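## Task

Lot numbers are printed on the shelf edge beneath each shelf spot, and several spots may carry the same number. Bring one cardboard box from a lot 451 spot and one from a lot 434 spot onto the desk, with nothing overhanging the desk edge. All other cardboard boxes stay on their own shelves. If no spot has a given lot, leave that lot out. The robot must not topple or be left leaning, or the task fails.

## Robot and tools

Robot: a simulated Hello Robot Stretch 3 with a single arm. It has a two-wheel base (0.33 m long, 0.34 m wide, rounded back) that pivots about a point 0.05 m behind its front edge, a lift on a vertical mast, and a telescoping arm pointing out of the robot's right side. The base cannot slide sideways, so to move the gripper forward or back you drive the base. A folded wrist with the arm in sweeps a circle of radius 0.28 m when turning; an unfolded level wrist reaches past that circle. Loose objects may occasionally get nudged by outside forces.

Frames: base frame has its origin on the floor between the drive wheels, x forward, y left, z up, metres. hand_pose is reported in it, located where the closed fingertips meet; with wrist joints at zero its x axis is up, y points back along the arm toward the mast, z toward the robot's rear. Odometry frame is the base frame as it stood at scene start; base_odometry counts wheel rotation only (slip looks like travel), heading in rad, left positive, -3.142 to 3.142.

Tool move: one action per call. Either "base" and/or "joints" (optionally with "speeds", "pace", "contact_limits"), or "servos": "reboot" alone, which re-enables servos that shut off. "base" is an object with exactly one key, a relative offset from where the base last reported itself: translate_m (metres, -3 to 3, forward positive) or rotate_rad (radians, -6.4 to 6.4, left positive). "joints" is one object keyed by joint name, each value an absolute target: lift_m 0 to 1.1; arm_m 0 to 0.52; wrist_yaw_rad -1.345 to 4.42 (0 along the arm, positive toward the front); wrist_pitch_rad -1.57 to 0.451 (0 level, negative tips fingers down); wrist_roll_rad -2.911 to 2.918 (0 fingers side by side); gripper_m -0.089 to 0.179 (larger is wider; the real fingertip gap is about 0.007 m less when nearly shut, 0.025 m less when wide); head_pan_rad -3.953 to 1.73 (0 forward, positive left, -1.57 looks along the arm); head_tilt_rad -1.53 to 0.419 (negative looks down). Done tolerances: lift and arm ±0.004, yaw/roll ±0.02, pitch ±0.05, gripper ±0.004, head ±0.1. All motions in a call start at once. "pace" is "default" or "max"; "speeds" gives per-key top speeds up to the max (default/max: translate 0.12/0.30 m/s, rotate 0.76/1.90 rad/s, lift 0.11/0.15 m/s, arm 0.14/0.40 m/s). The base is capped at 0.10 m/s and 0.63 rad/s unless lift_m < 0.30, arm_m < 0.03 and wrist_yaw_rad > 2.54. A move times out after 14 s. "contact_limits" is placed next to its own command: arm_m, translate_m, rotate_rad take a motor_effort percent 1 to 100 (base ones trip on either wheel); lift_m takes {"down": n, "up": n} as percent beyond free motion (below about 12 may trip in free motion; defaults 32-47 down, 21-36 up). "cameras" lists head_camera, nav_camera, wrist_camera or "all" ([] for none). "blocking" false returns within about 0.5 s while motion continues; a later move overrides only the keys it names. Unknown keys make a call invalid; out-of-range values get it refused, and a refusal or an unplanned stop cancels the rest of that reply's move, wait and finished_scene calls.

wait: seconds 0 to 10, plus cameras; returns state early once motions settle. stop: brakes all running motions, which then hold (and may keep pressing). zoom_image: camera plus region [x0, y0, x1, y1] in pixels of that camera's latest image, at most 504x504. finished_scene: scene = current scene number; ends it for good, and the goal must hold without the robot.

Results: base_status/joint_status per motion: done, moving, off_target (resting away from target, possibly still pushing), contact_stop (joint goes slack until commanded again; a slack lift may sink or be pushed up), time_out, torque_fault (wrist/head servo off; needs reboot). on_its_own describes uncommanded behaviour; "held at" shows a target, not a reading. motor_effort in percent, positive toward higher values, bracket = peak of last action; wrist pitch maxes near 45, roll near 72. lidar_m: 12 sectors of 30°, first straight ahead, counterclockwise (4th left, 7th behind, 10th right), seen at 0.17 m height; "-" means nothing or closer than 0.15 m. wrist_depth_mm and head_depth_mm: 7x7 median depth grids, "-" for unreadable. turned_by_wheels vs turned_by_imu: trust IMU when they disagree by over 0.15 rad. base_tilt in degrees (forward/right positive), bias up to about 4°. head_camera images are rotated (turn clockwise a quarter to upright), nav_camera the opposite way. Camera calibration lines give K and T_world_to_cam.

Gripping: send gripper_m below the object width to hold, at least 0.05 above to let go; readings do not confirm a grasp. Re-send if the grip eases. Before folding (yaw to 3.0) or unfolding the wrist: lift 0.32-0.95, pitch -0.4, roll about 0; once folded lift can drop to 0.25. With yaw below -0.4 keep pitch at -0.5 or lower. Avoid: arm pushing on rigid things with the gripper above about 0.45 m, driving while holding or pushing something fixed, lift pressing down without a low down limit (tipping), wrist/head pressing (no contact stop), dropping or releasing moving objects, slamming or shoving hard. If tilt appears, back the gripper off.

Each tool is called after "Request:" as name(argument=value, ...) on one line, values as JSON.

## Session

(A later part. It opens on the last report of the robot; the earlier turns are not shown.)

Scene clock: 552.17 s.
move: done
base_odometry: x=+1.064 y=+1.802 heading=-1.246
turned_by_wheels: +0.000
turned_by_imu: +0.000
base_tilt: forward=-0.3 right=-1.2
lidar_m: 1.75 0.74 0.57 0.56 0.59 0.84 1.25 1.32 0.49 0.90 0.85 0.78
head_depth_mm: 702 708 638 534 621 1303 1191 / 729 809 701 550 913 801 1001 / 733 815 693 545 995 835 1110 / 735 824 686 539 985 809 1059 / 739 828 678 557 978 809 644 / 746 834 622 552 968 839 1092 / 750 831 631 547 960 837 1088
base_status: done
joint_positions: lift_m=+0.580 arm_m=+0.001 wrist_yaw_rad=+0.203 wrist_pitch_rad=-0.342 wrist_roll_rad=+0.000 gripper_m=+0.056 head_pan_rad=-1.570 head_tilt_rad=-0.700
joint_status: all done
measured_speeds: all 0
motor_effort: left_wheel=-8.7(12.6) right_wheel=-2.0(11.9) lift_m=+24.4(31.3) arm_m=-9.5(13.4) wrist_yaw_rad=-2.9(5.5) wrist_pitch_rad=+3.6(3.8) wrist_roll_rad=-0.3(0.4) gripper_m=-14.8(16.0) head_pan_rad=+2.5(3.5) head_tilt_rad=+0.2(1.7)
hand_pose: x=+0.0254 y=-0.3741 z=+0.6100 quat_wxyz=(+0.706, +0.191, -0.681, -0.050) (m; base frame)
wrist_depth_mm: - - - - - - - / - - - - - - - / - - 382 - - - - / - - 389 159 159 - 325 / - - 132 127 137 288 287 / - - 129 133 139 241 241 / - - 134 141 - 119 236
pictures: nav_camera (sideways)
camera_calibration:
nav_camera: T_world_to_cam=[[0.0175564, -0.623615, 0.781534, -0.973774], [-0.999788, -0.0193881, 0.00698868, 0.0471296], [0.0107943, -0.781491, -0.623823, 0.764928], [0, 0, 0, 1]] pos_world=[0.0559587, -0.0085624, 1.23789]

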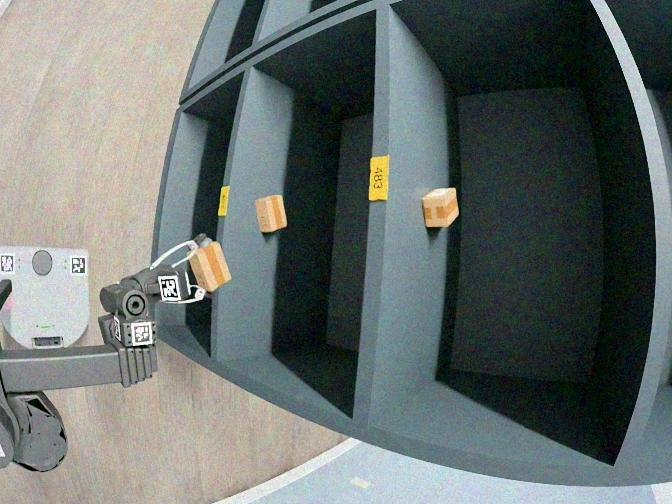

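Request:
move(base={"rotate_rad":-0.16}, joints={"lift_m":0.56}, cameras=[])

Request:
move(base={"translate_m":-0.62}, cameras=["nav_camera","wrist_camera"])

Scene clock: 562.87 s.
move: done
base_odometry: x=+1.064 y=+1.802 heading=-1.406
turned_by_wheels: -0.160
turned_by_imu: -0.157
base_tilt: forward=-0.3 right=-1.2
lidar_m: 1.63 0.88 0.60 0.55 0.56 0.72 1.26 1.27 0.49 0.57 0.92 0.78
head_depth_mm: 437 439 471 1945 1693 1386 1194 / 581 585 592 558 654 1326 1180 / 733 804 693 567 924 837 1088 / 738 824 685 540 979 832 1061 / 732 815 676 536 976 806 654 / 724 809 668 530 963 821 1090 / 719 798 661 525 966 798 1088
base_status: done
joint_positions: lift_m=+0.560 arm_m=+0.001 wrist_yaw_rad=+0.202 wrist_pitch_rad=-0.343 wrist_roll_rad=+0.000 gripper_m=+0.056 head_pan_rad=-1.570 head_tilt_rad=-0.700
joint_status: all done
measured_speeds: all 0
motor_effort: left_wheel=+8.0(11.3) right_wheel=-10.4(12.9) lift_m=+29.4(29.4) arm_m=-7.8(8.9) wrist_yaw_rad=-3.4(3.9) wrist_pitch_rad=+3.7(3.8) wrist_roll_rad=+0.0(0.3) gripper_m=-15.4(15.5) head_pan_rad=+2.3(3.2) head_tilt_rad=-0.9(1.5)
hand_pose: x=+0.0254 y=-0.3741 z=+0.5899 quat_wxyz=(+0.706, +0.190, -0.681, -0.050) (m; base frame)
wrist_depth_mm: - - - - - - 269 / - - - - - - 265 / - 360 373 - - - 262 / 316 317 300 152 178 306 269 / - 290 132 127 137 258 248 / - 124 129 133 139 248 250 / - - 134 142 - - 279
pictures: none
No camera images: "cameras" was empty.

Scene clock: 570.20 s.
move: done
base_odometry: x=+0.963 y=+2.414 heading=-1.406
turned_by_wheels: +0.000
turned_by_imu: +0.000
base_tilt: forward=-0.4 right=-1.2
lidar_m: 2.24 0.79 0.53 0.50 0.50 0.64 0.64 0.65 0.84 1.85 0.63 1.25
head_depth_mm: 1395 1407 1417 1430 1445 1360 1182 / 1847 1876 1879 1902 1678 1382 1177 / 2640 2793 2648 2122 1665 1384 1178 / 2729 3002 2891 2119 1663 1366 1101 / 2676 3036 2871 2112 1658 1368 653 / 2672 2960 2837 2067 1643 1359 1163 / 2655 2901 2760 2073 1634 1318 1159
base_status: done
joint_positions: lift_m=+0.560 arm_m=+0.001 wrist_yaw_rad=+0.202 wrist_pitch_rad=-0.343 wrist_roll_rad=+0.000 gripper_m=+0.056 head_pan_rad=-1.570 head_tilt_rad=-0.700
joint_status: not commanded
measured_speeds: all 0
motor_effort: left_wheel=-6.1(9.4) right_wheel=-5.3(15.1) lift_m=+25.0(32.0) arm_m=-6.9(8.9) wrist_yaw_rad=-2.7(4.1) wrist_pitch_rad=+3.6(3.8) wrist_roll_rad=-0.1(0.3) gripper_m=-14.6(15.8) head_pan_rad=+2.3(3.1) head_tilt_rad=-0.3(1.9)
hand_pose: x=+0.0254 y=-0.3741 z=+0.5899 quat_wxyz=(+0.706, +0.190, -0.681, -0.050) (m; base frame)
wrist_depth_mm: - - - - - - - / - - - - - - - / - - - - - - - / - - - 159 - - - / - - 132 126 137 - 992 / - - 129 133 139 862 861 / - 97 730 729 750 731 774
pictures: nav_camera (sideways), wrist_camera
camera_calibration:
nav_camera: T_world_to_cam=[[0.0175564, -0.623615, 0.781534, -0.973774], [-0.999788, -0.0193881, 0.00698868, 0.0471296], [0.0107943, -0.781491, -0.623823, 0.764928], [0, 0, 0, 1]] pos_world=[0.0559587, -0.0085624, 1.23789]
wrist_camera: T_world_to_cam=[[-0.97086, -0.238577, -0.0226259, -0.0445963], [-0.104729, 0.507304, -0.85538, 0.729562], [0.215552, -0.828085, -0.517507, 0.156249], [0, 0, 0, 1]] pos_world=[-0.000570567, -0.251361, 0.703904]

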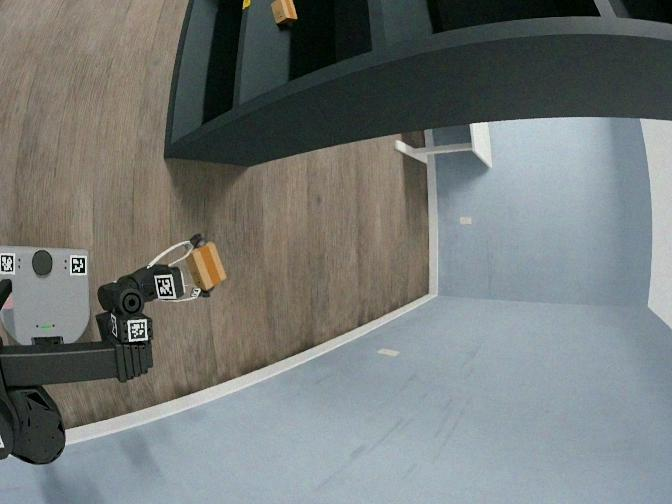

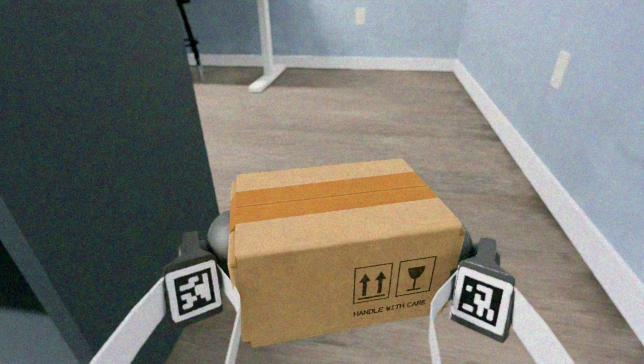

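Request:
move(base={"rotate_rad":-1.5}, joints={"lift_m":0.88,"head_pan_rad":0,"head_tilt_rad":-0.4}, cameras=["nav_camera","wrist_camera"])

Scene clock: 581.13 s.
move: done
base_odometry: x=+0.963 y=+2.414 heading=-2.906
turned_by_wheels: -1.500
turned_by_imu: -1.476
base_tilt: forward=-0.4 right=-1.1
lidar_m: 2.38 0.64 1.35 2.03 0.72 0.52 0.50 0.51 0.67 0.64 0.66 0.90
head_depth_mm: 1740 1713 1691 1655 1626 1618 1421 / 2542 2458 2405 2366 2206 1788 1418 / 2752 2944 3128 3229 2426 1802 1410 / 2748 2954 3105 3278 2416 1759 1410 / 2760 2893 3119 3258 2360 1765 1404 / 2739 2848 3074 3248 2360 1757 1393 / 2717 2926 3008 3238 2350 1683 1313
base_status: done
joint_positions: lift_m=+0.880 arm_m=+0.001 wrist_yaw_rad=+0.202 wrist_pitch_rad=-0.343 wrist_roll_rad=+0.000 gripper_m=+0.056 head_pan_rad=+0.001 head_tilt_rad=-0.399
joint_status: all done
measured_speeds: all 0
motor_effort: left_wheel=+7.8(12.3) right_wheel=-9.5(13.8) lift_m=+29.7(34.8) arm_m=-12.5(13.2) wrist_yaw_rad=-1.8(3.9) wrist_pitch_rad=+3.7(3.8) wrist_roll_rad=+0.1(0.3) gripper_m=-15.1(15.8) head_pan_rad=-3.5(5.0) head_tilt_rad=-3.6(6.9)
hand_pose: x=+0.0254 y=-0.3741 z=+0.9099 quat_wxyz=(+0.706, +0.191, -0.681, -0.050) (m; base frame)
wrist_depth_mm: 449 420 393 372 351 335 317 / 491 457 422 401 378 358 336 / 542 502 466 435 406 382 362 / 602 558 502 159 420 412 386 / - 608 132 127 137 443 420 / - - 129 133 139 466 453 / - - 134 143 595 535 497
pictures: nav_camera (sideways), wrist_camera
camera_calibration:
nav_camera: T_world_to_cam=[[0.363647, 0.0173416, 0.931375, -1.17128], [0.016458, -0.99979, 0.0121896, 0.0342427], [0.931391, 0.0108958, -0.363856, 0.421077], [0, 0, 0, 1]] pos_world=[0.0331815, 0.0499594, 1.2437]
wrist_camera: T_world_to_cam=[[-0.970879, -0.238501, -0.0226095, -0.0373537], [-0.104735, 0.507431, -0.855304, 1.00324], [0.215464, -0.828028, -0.517633, 0.321995], [0, 0, 0, 1]] pos_world=[-0.000570435, -0.251361, 1.0239]

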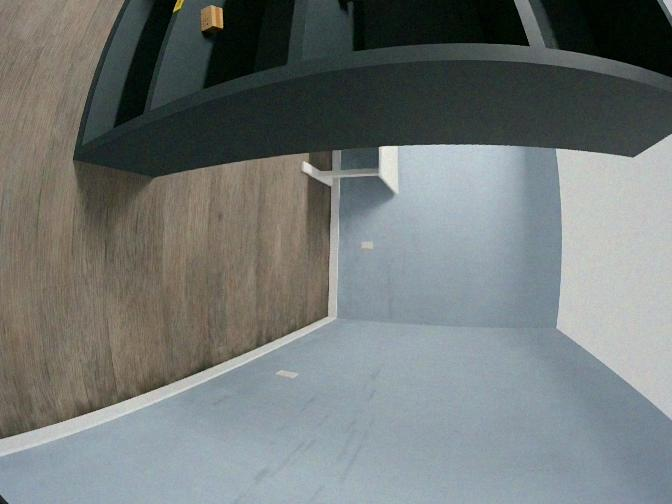

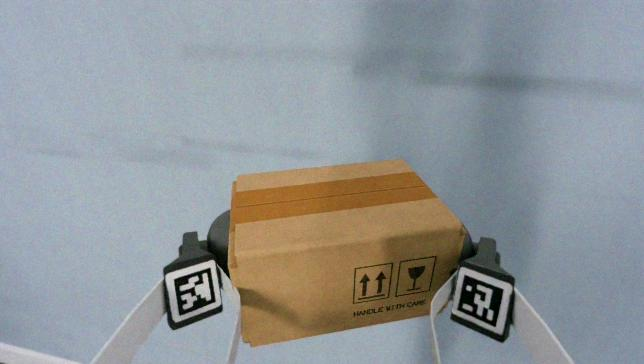

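Request:
move(base={"translate_m":1.15}, cameras=[])

Request:
move(base={"translate_m":1.1}, cameras=["nav_camera"])

Scene clock: 602.80 s.
move: done
base_odometry: x=-0.155 y=+2.145 heading=-2.906
turned_by_wheels: +0.000
turned_by_imu: +0.000
base_tilt: forward=-0.3 right=-1.1
lidar_m: 2.11 1.83 2.15 0.72 0.48 0.55 1.64 0.90 0.66 0.63 0.65 0.88
head_depth_mm: 1703 1683 1652 1619 1601 1585 1402 / 1789 1903 2017 2135 2201 1794 1414 / 1785 1904 2022 2164 2314 1789 1420 / 1781 1896 2007 2194 2296 1770 1405 / 1773 1864 2022 2168 2251 1760 1389 / 1767 1868 2002 2149 2225 1740 1393 / 1773 1868 1993 2171 2239 1746 1388
base_status: done
joint_positions: lift_m=+0.880 arm_m=+0.001 wrist_yaw_rad=+0.202 wrist_pitch_rad=-0.343 wrist_roll_rad=+0.000 gripper_m=+0.056 head_pan_rad=+0.000 head_tilt_rad=-0.400
joint_status: not commanded
measured_speeds: all 0
motor_effort: left_wheel=+3.4(12.1) right_wheel=+6.2(10.4) lift_m=+30.5(32.0) arm_m=-7.9(12.3) wrist_yaw_rad=-2.1(4.2) wrist_pitch_rad=+3.7(3.9) wrist_roll_rad=-0.1(0.4) gripper_m=-15.2(15.8) head_pan_rad=-3.0(3.8) head_tilt_rad=-0.7(4.4)
hand_pose: x=+0.0254 y=-0.3741 z=+0.9099 quat_wxyz=(+0.706, +0.191, -0.681, -0.050) (m; base frame)
wrist_depth_mm: 436 410 384 359 340 322 308 / 477 443 415 387 366 345 324 / 531 484 449 419 396 369 348 / 586 542 487 160 406 397 374 / 628 582 132 127 137 426 406 / - - 129 133 139 448 439 / - - 134 145 580 514 474
pictures: none
No camera images: "cameras" was empty.

Scene clock: 614.93 s.
move: done
base_odometry: x=-1.225 y=+1.888 heading=-2.906
turned_by_wheels: +0.000
turned_by_imu: +0.000
base_tilt: forward=-0.3 right=-1.1
lidar_m: 1.02 1.05 0.97 2.13 1.82 1.33 1.51 0.88 0.64 0.61 0.64 0.86
head_depth_mm: 848 903 963 1037 1128 1223 1320 / 846 899 962 1037 1120 1221 1315 / 847 896 961 1032 1118 1214 1304 / 840 896 954 1028 1107 1211 1303 / 841 891 954 1024 1111 1208 1301 / 837 890 953 1020 1107 1203 1296 / 836 890 947 1021 1097 1196 1289
base_status: done
joint_positions: lift_m=+0.880 arm_m=+0.001 wrist_yaw_rad=+0.202 wrist_pitch_rad=-0.343 wrist_roll_rad=+0.000 gripper_m=+0.056 head_pan_rad=+0.000 head_tilt_rad=-0.400
joint_status: not commanded
measured_speeds: all 0
motor_effort: left_wheel=+5.2(10.9) right_wheel=+4.5(10.9) lift_m=+23.9(31.1) arm_m=-4.8(8.6) wrist_yaw_rad=-1.7(3.9) wrist_pitch_rad=+3.7(3.9) wrist_roll_rad=-0.1(0.3) gripper_m=-15.2(15.9) head_pan_rad=-2.6(3.8) head_tilt_rad=+3.6(4.0)
hand_pose: x=+0.0254 y=-0.3741 z=+0.9099 quat_wxyz=(+0.706, +0.191, -0.681, -0.050) (m; base frame)
wrist_depth_mm: 425 394 369 348 328 311 295 / 461 429 401 375 352 332 315 / 504 469 432 405 381 357 336 / 566 520 467 159 390 385 362 / 618 575 132 127 137 409 390 / - 123 129 133 139 436 423 / - - 135 583 556 503 464
pictures: nav_camera (sideways)
camera_calibration:
nav_camera: T_world_to_cam=[[0.365285, 0.0170443, 0.93074, -1.17048], [0.0156275, -0.999804, 0.0121757, 0.0341853], [0.930764, 0.0100975, -0.36548, 0.423254], [0, 0, 0, 1]] pos_world=[0.0330751, 0.0498547, 1.24369]

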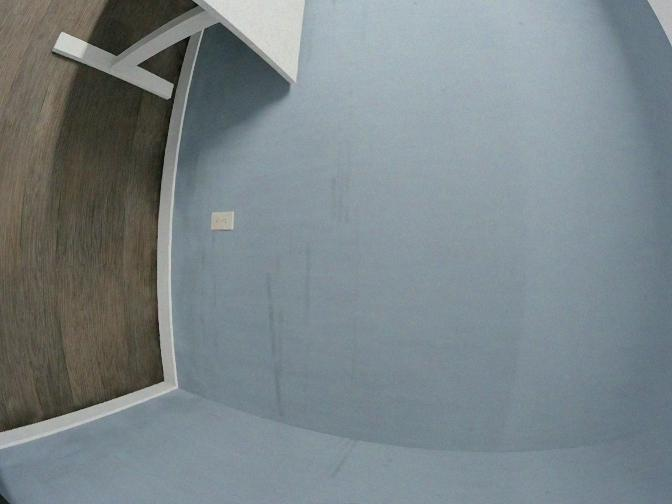

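Request:
move(base={"rotate_rad":1.61}, joints={"head_pan_rad":-1.57,"head_tilt_rad":-0.6,"wrist_yaw_rad":0}, cameras=[])

Request:
move(base={"translate_m":1.15}, cameras=["nav_camera","head_camera"])

Scene clock: 626.50 s.
move: done
base_odometry: x=-1.225 y=+1.888 heading=-1.296
turned_by_wheels: +1.610
turned_by_imu: +1.584
base_tilt: forward=-0.2 right=-1.2
lidar_m: 1.63 1.77 1.33 1.65 0.86 0.64 0.62 0.64 0.89 1.02 1.06 0.97
head_depth_mm: 831 909 1003 1136 1296 1444 - / 829 908 1006 1141 1299 1449 - / 828 914 1009 1141 1273 390 - / 830 911 1017 1139 1252 288 299 / 831 913 1014 1141 1279 1381 1217 / 830 916 1016 1148 1306 1421 1215 / 832 915 1018 1138 1300 1426 1213
base_status: done
joint_positions: lift_m=+0.880 arm_m=+0.001 wrist_yaw_rad=+0.002 wrist_pitch_rad=-0.343 wrist_roll_rad=+0.000 gripper_m=+0.056 head_pan_rad=-1.571 head_tilt_rad=-0.600
joint_status: all done
measured_speeds: all 0
motor_effort: left_wheel=-8.8(12.6) right_wheel=+7.9(12.9) lift_m=+28.4(28.4) arm_m=-10.8(11.4) wrist_yaw_rad=-3.2(6.7) wrist_pitch_rad=+3.7(3.9) wrist_roll_rad=-0.1(0.3) gripper_m=-15.2(15.8) head_pan_rad=+3.5(5.4) head_tilt_rad=-4.2(9.2)
hand_pose: x=-0.0209 y=-0.3788 z=+0.9099 quat_wxyz=(+0.697, +0.122, -0.696, -0.120) (m; base frame)
wrist_depth_mm: - - - - - - - / - - - - - - - / - - - - - - 784 / - - - 152 159 - 843 / - - 132 126 136 - - / - 124 129 133 139 - - / - - - - - - -
pictures: none
No camera images: "cameras" was empty.

Scene clock: 639.13 s.
move: done
base_odometry: x=-0.913 y=+0.781 heading=-1.296
turned_by_wheels: +0.000
turned_by_imu: -0.001
base_tilt: forward=-0.2 right=-1.4
lidar_m: 2.53 1.75 1.29 1.25 1.30 1.81 1.75 1.45 0.66 1.03 0.54 0.59
head_depth_mm: 842 924 1027 1095 844 672 - / 841 927 1022 1098 836 687 - / 841 925 1027 1096 830 390 - / 844 925 1029 1099 823 288 299 / 844 931 1027 1087 818 619 546 / 846 933 1034 1078 811 652 543 / 845 931 1035 1073 804 648 540
base_status: done
joint_positions: lift_m=+0.880 arm_m=+0.001 wrist_yaw_rad=+0.002 wrist_pitch_rad=-0.343 wrist_roll_rad=+0.000 gripper_m=+0.056 head_pan_rad=-1.570 head_tilt_rad=-0.600
joint_status: not commanded
measured_speeds: all 0
motor_effort: left_wheel=+0.4(10.3) right_wheel=+10.8(13.6) lift_m=+31.3(32.3) arm_m=-7.5(13.3) wrist_yaw_rad=-2.0(4.3) wrist_pitch_rad=+3.8(3.9) wrist_roll_rad=-0.1(0.3) gripper_m=-15.1(15.8) head_pan_rad=+3.0(4.2) head_tilt_rad=-3.0(5.5)
hand_pose: x=-0.0209 y=-0.3788 z=+0.9099 quat_wxyz=(+0.697, +0.122, -0.696, -0.120) (m; base frame)
wrist_depth_mm: - - - - - - - / - - - - - - - / - - - - - - - / - - - 152 159 - - / - - 132 127 136 - - / - - 129 133 139 - - / - - 134 142 - - -
pictures: head_camera (sideways), nav_camera (sideways)
camera_calibration:
head_camera: T_world_to_cam=[[-0.046741, 0.520158, -0.85279, 1.12529], [0.997499, -0.021003, -0.0674832, 0.0813503], [-0.053013, -0.853812, -0.517875, 0.629848], [0, 0, 0, 1]] pos_world=[0.00484053, -0.045848, 1.29131]
nav_camera: T_world_to_cam=[[0.0175174, -0.542695, 0.839747, -1.0497], [-0.999788, -0.0185749, 0.0088517, 0.0448015], [0.0107945, -0.839725, -0.542905, 0.659722], [0, 0, 0, 1]] pos_world=[0.0560587, -0.0148496, 1.23925]

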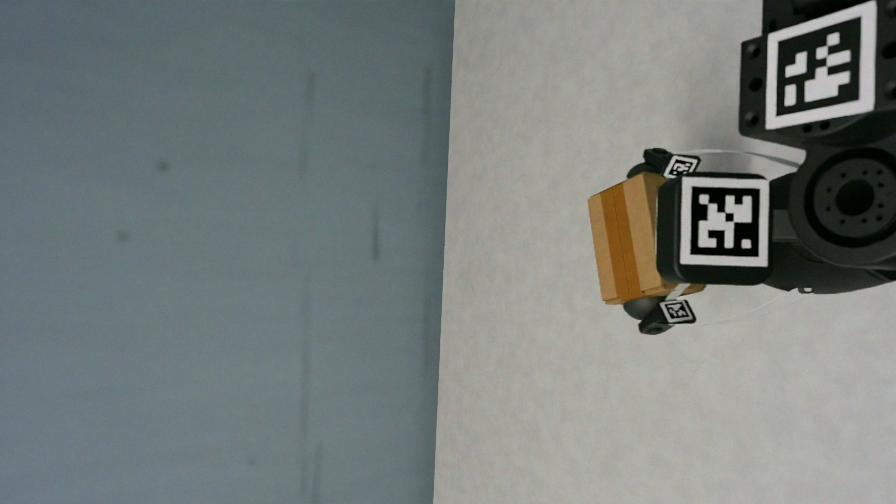

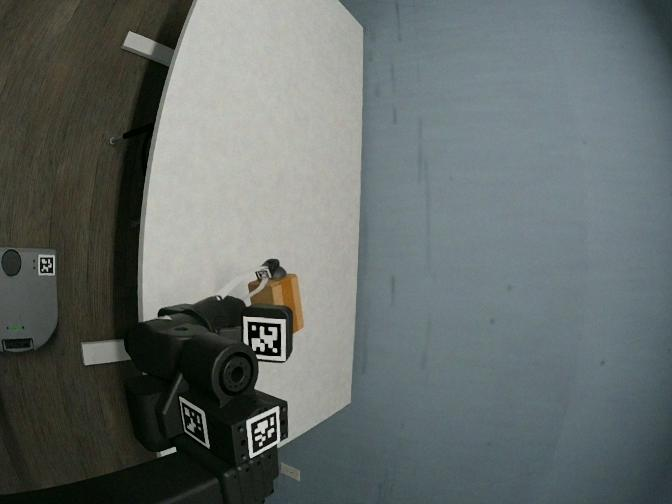

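Request:
move(joints={"arm_m":0.1,"lift_m":0.76,"head_pan_rad":-1.2}, cameras=["nav_camera"])

Request:
move(joints={"lift_m":0.7}, speeds={"lift_m":0.02}, contact_limits={"lift_m":{"down":13}}, cameras=["wrist_camera"])

Scene clock: 650.60 s.
move: done
base_odometry: x=-0.913 y=+0.781 heading=-1.296
turned_by_wheels: +0.000
turned_by_imu: +0.000
base_tilt: forward=-0.2 right=-1.2
lidar_m: 2.53 1.75 1.29 1.25 1.30 1.81 1.75 1.45 0.66 1.03 0.54 0.59
head_depth_mm: 816 884 965 1037 843 568 312 / 845 919 1006 1072 837 573 387 / 877 956 1056 1112 829 662 553 / 914 996 1103 1099 824 658 549 / 946 1048 1158 1091 816 653 545 / 987 1090 1226 1077 812 650 556 / 1036 1148 1294 1066 805 645 580
base_status: not commanded
joint_positions: lift_m=+0.760 arm_m=+0.100 wrist_yaw_rad=+0.002 wrist_pitch_rad=-0.343 wrist_roll_rad=+0.000 gripper_m=+0.056 head_pan_rad=-1.195 head_tilt_rad=-0.600
joint_status: all done
measured_speeds: all 0
motor_effort: left_wheel=+0.3(0.7) right_wheel=+11.0(11.1) lift_m=+23.8(30.8) arm_m=+13.7(15.0) wrist_yaw_rad=-2.2(4.0) wrist_pitch_rad=+3.7(3.9) wrist_roll_rad=-0.1(0.3) gripper_m=-15.2(15.5) head_pan_rad=-2.9(4.8) head_tilt_rad=-3.8(3.9)
hand_pose: x=-0.0209 y=-0.4782 z=+0.7899 quat_wxyz=(+0.697, +0.122, -0.696, -0.120) (m; base frame)
wrist_depth_mm: - - - - - - - / - - - - - - - / - - - - - - - / - - - 152 159 - - / - - 132 127 136 - - / - - 129 133 139 - - / - - 134 142 - - -
pictures: nav_camera (sideways)
camera_calibration:
nav_camera: T_world_to_cam=[[0.214997, -0.498572, 0.839763, -1.05092], [-0.923542, -0.383397, 0.00882169, 0.0443367], [0.317564, -0.777453, -0.542881, 0.657824], [0, 0, 0, 1]] pos_world=[0.0579904, 0.00446645, 1.23925]

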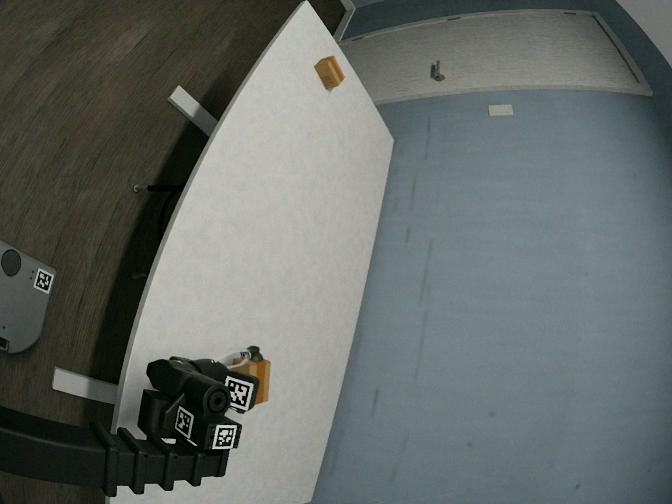

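Scene clock: 654.00 s.
move: done
base_odometry: x=-0.913 y=+0.781 heading=-1.296
turned_by_wheels: +0.000
turned_by_imu: +0.000
base_tilt: forward=-0.4 right=-1.4
lidar_m: 2.53 1.75 1.29 1.25 1.30 1.82 1.76 1.45 0.66 1.04 0.54 0.59
head_depth_mm: 815 884 967 1039 842 634 436 / 843 919 1008 1073 836 613 442 / 877 957 1052 1109 830 661 551 / 911 997 1106 1102 823 659 548 / 948 1042 1159 1093 819 653 546 / 990 1093 1221 1080 811 651 544 / 1030 1141 1283 1066 806 647 583
base_status: not commanded
joint_positions: lift_m=+0.700 arm_m=+0.100 wrist_yaw_rad=+0.002 wrist_pitch_rad=-0.307 wrist_roll_rad=+0.000 gripper_m=+0.056 head_pan_rad=-1.200 head_tilt_rad=-0.600
joint_status: all done
measured_speeds: all 0
motor_effort: left_wheel=+0.1(0.9) right_wheel=+9.4(11.3) lift_m=+21.2(26.9) arm_m=+11.7(13.6) wrist_yaw_rad=-2.0(4.2) wrist_pitch_rad=-2.9(3.9) wrist_roll_rad=-0.2(0.3) gripper_m=-15.1(15.7) head_pan_rad=-2.8(4.0) head_tilt_rad=-2.8(3.9)
contact_limits: lift_m down 13 (down: maximum 72; up: maximum 65)
hand_pose: x=-0.0210 y=-0.4820 z=+0.7384 quat_wxyz=(+0.699, +0.109, -0.698, -0.107) (m; base frame)
wrist_depth_mm: - - - - - - - / - - - - - - - / - - - - - - - / - - - 151 157 - - / - - 132 125 135 - - / - - 128 133 139 - - / - - 134 142 - - -
pictures: wrist_camera
camera_calibration:
wrist_camera: T_world_to_cam=[[-0.998903, -0.0417519, -0.0212161, -0.0186992], [-0.00179613, 0.486835, -0.873492, 0.912132], [0.0467987, -0.872496, -0.486376, 0.105738], [0, 0, 0, 1]] pos_world=[-0.0219887, -0.352583, 0.847771]

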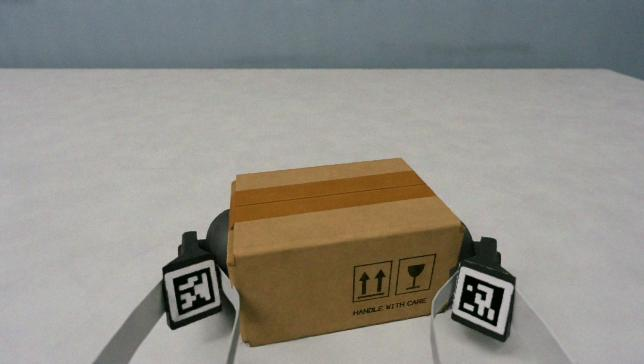

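Touching. Release, retract, finish; start scene 3 scan.

Request:
move(joints={"gripper_m":0.17}, cameras=[])

Request:
move(joints={"arm_m":0}, cameras=["wrist_camera"])

Request:
finished_scene(scene=2)

Scene clock: 665.87 s.
move: done
base_odometry: x=-0.913 y=+0.781 heading=-1.296
turned_by_wheels: +0.000
turned_by_imu: +0.000
base_tilt: forward=-0.3 right=-1.2
lidar_m: 2.53 1.75 1.29 1.25 1.30 1.82 1.76 1.45 0.66 1.03 0.54 0.59
head_depth_mm: 816 884 965 1035 844 652 438 / 846 922 1008 1070 834 627 443 / 875 959 1054 1109 831 645 549 / 913 998 1103 1104 823 658 548 / 946 1039 1157 1092 816 655 545 / 986 1088 1210 1078 811 651 544 / 1028 1143 1285 1071 805 649 568
base_status: not commanded
joint_positions: lift_m=+0.700 arm_m=+0.100 wrist_yaw_rad=+0.000 wrist_pitch_rad=-0.316 wrist_roll_rad=+0.000 gripper_m=+0.170 head_pan_rad=-1.200 head_tilt_rad=-0.600
joint_status: all done
measured_speeds: all 0
motor_effort: left_wheel=+0.5(0.8) right_wheel=+9.2(9.7) lift_m=+25.6(26.9) arm_m=+10.2(11.2) wrist_yaw_rad=-0.6(2.8) wrist_pitch_rad=-1.1(3.2) wrist_roll_rad=-0.2(0.3) gripper_m=+1.7(84.0) head_pan_rad=-3.2(3.9) head_tilt_rad=-2.4(3.5)
contact_limits: lift_m down 13 (down: maximum 72; up: maximum 65)
hand_pose: x=-0.0215 y=-0.4810 z=+0.7361 quat_wxyz=(+0.699, +0.112, -0.698, -0.112) (m; base frame)
wrist_depth_mm: - - - - - - - / - - - - - - - / - - - - - - - / - - 154 153 152 - - / - 145 127 127 133 - - / - 123 128 136 144 - - / - 118 137 143 - - 106
pictures: none
No camera images: "cameras" was empty.

Scene clock: 667.83 s.
move: done
base_odometry: x=-0.913 y=+0.781 heading=-1.296
turned_by_wheels: +0.000
turned_by_imu: +0.000
base_tilt: forward=-0.3 right=-1.2
lidar_m: 2.53 1.75 1.30 1.25 1.30 1.81 1.75 1.45 0.66 1.03 0.54 0.59
head_depth_mm: 818 882 968 1038 840 652 558 / 845 918 1009 1079 834 625 554 / 879 958 1053 1105 827 662 539 / 909 994 1100 1096 823 657 550 / 944 1039 1161 1090 815 653 546 / 987 1093 1220 1080 815 650 545 / 1030 1142 1285 1073 805 645 567
base_status: not commanded
joint_positions: lift_m=+0.700 arm_m=+0.001 wrist_yaw_rad=+0.000 wrist_pitch_rad=-0.318 wrist_roll_rad=+0.000 gripper_m=+0.170 head_pan_rad=-1.200 head_tilt_rad=-0.600
joint_status: all done
measured_speeds: all 0
motor_effort: left_wheel=+0.2(0.8) right_wheel=+8.7(9.7) lift_m=+25.8(26.6) arm_m=-13.3(15.4) wrist_yaw_rad=-0.5(1.5) wrist_pitch_rad=-0.9(1.2) wrist_roll_rad=+0.0(0.3) gripper_m=+0.8(2.0) head_pan_rad=-3.4(3.6) head_tilt_rad=-2.1(2.7)
contact_limits: lift_m down 13 (down: maximum 72; up: maximum 65)
hand_pose: x=-0.0215 y=-0.3815 z=+0.7358 quat_wxyz=(+0.699, +0.112, -0.698, -0.112) (m; base frame)
wrist_depth_mm: - - - - - - - / - - - - - - - / - - - 216 221 - - / - - - 223 233 - - / - 143 - - - - - / - 125 - - - - - / - - - - - - 106
pictures: wrist_camera
camera_calibration:
wrist_camera: T_world_to_cam=[[-0.999004, -0.0390092, -0.0216461, -0.013816], [-0.000574083, 0.496404, -0.868092, 0.860585], [0.0446088, -0.867215, -0.495932, 0.201265], [0, 0, 0, 1]] pos_world=[-0.0222864, -0.253196, 0.846581]

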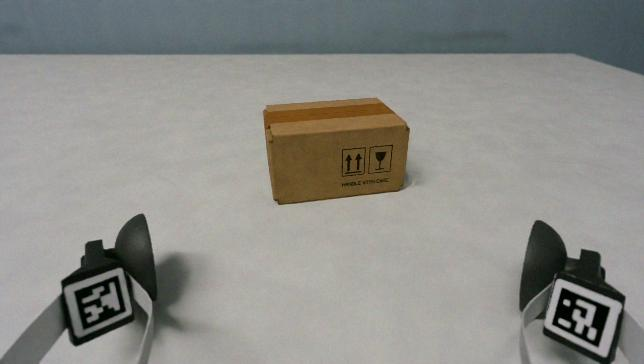

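The scene is finished: the task was done.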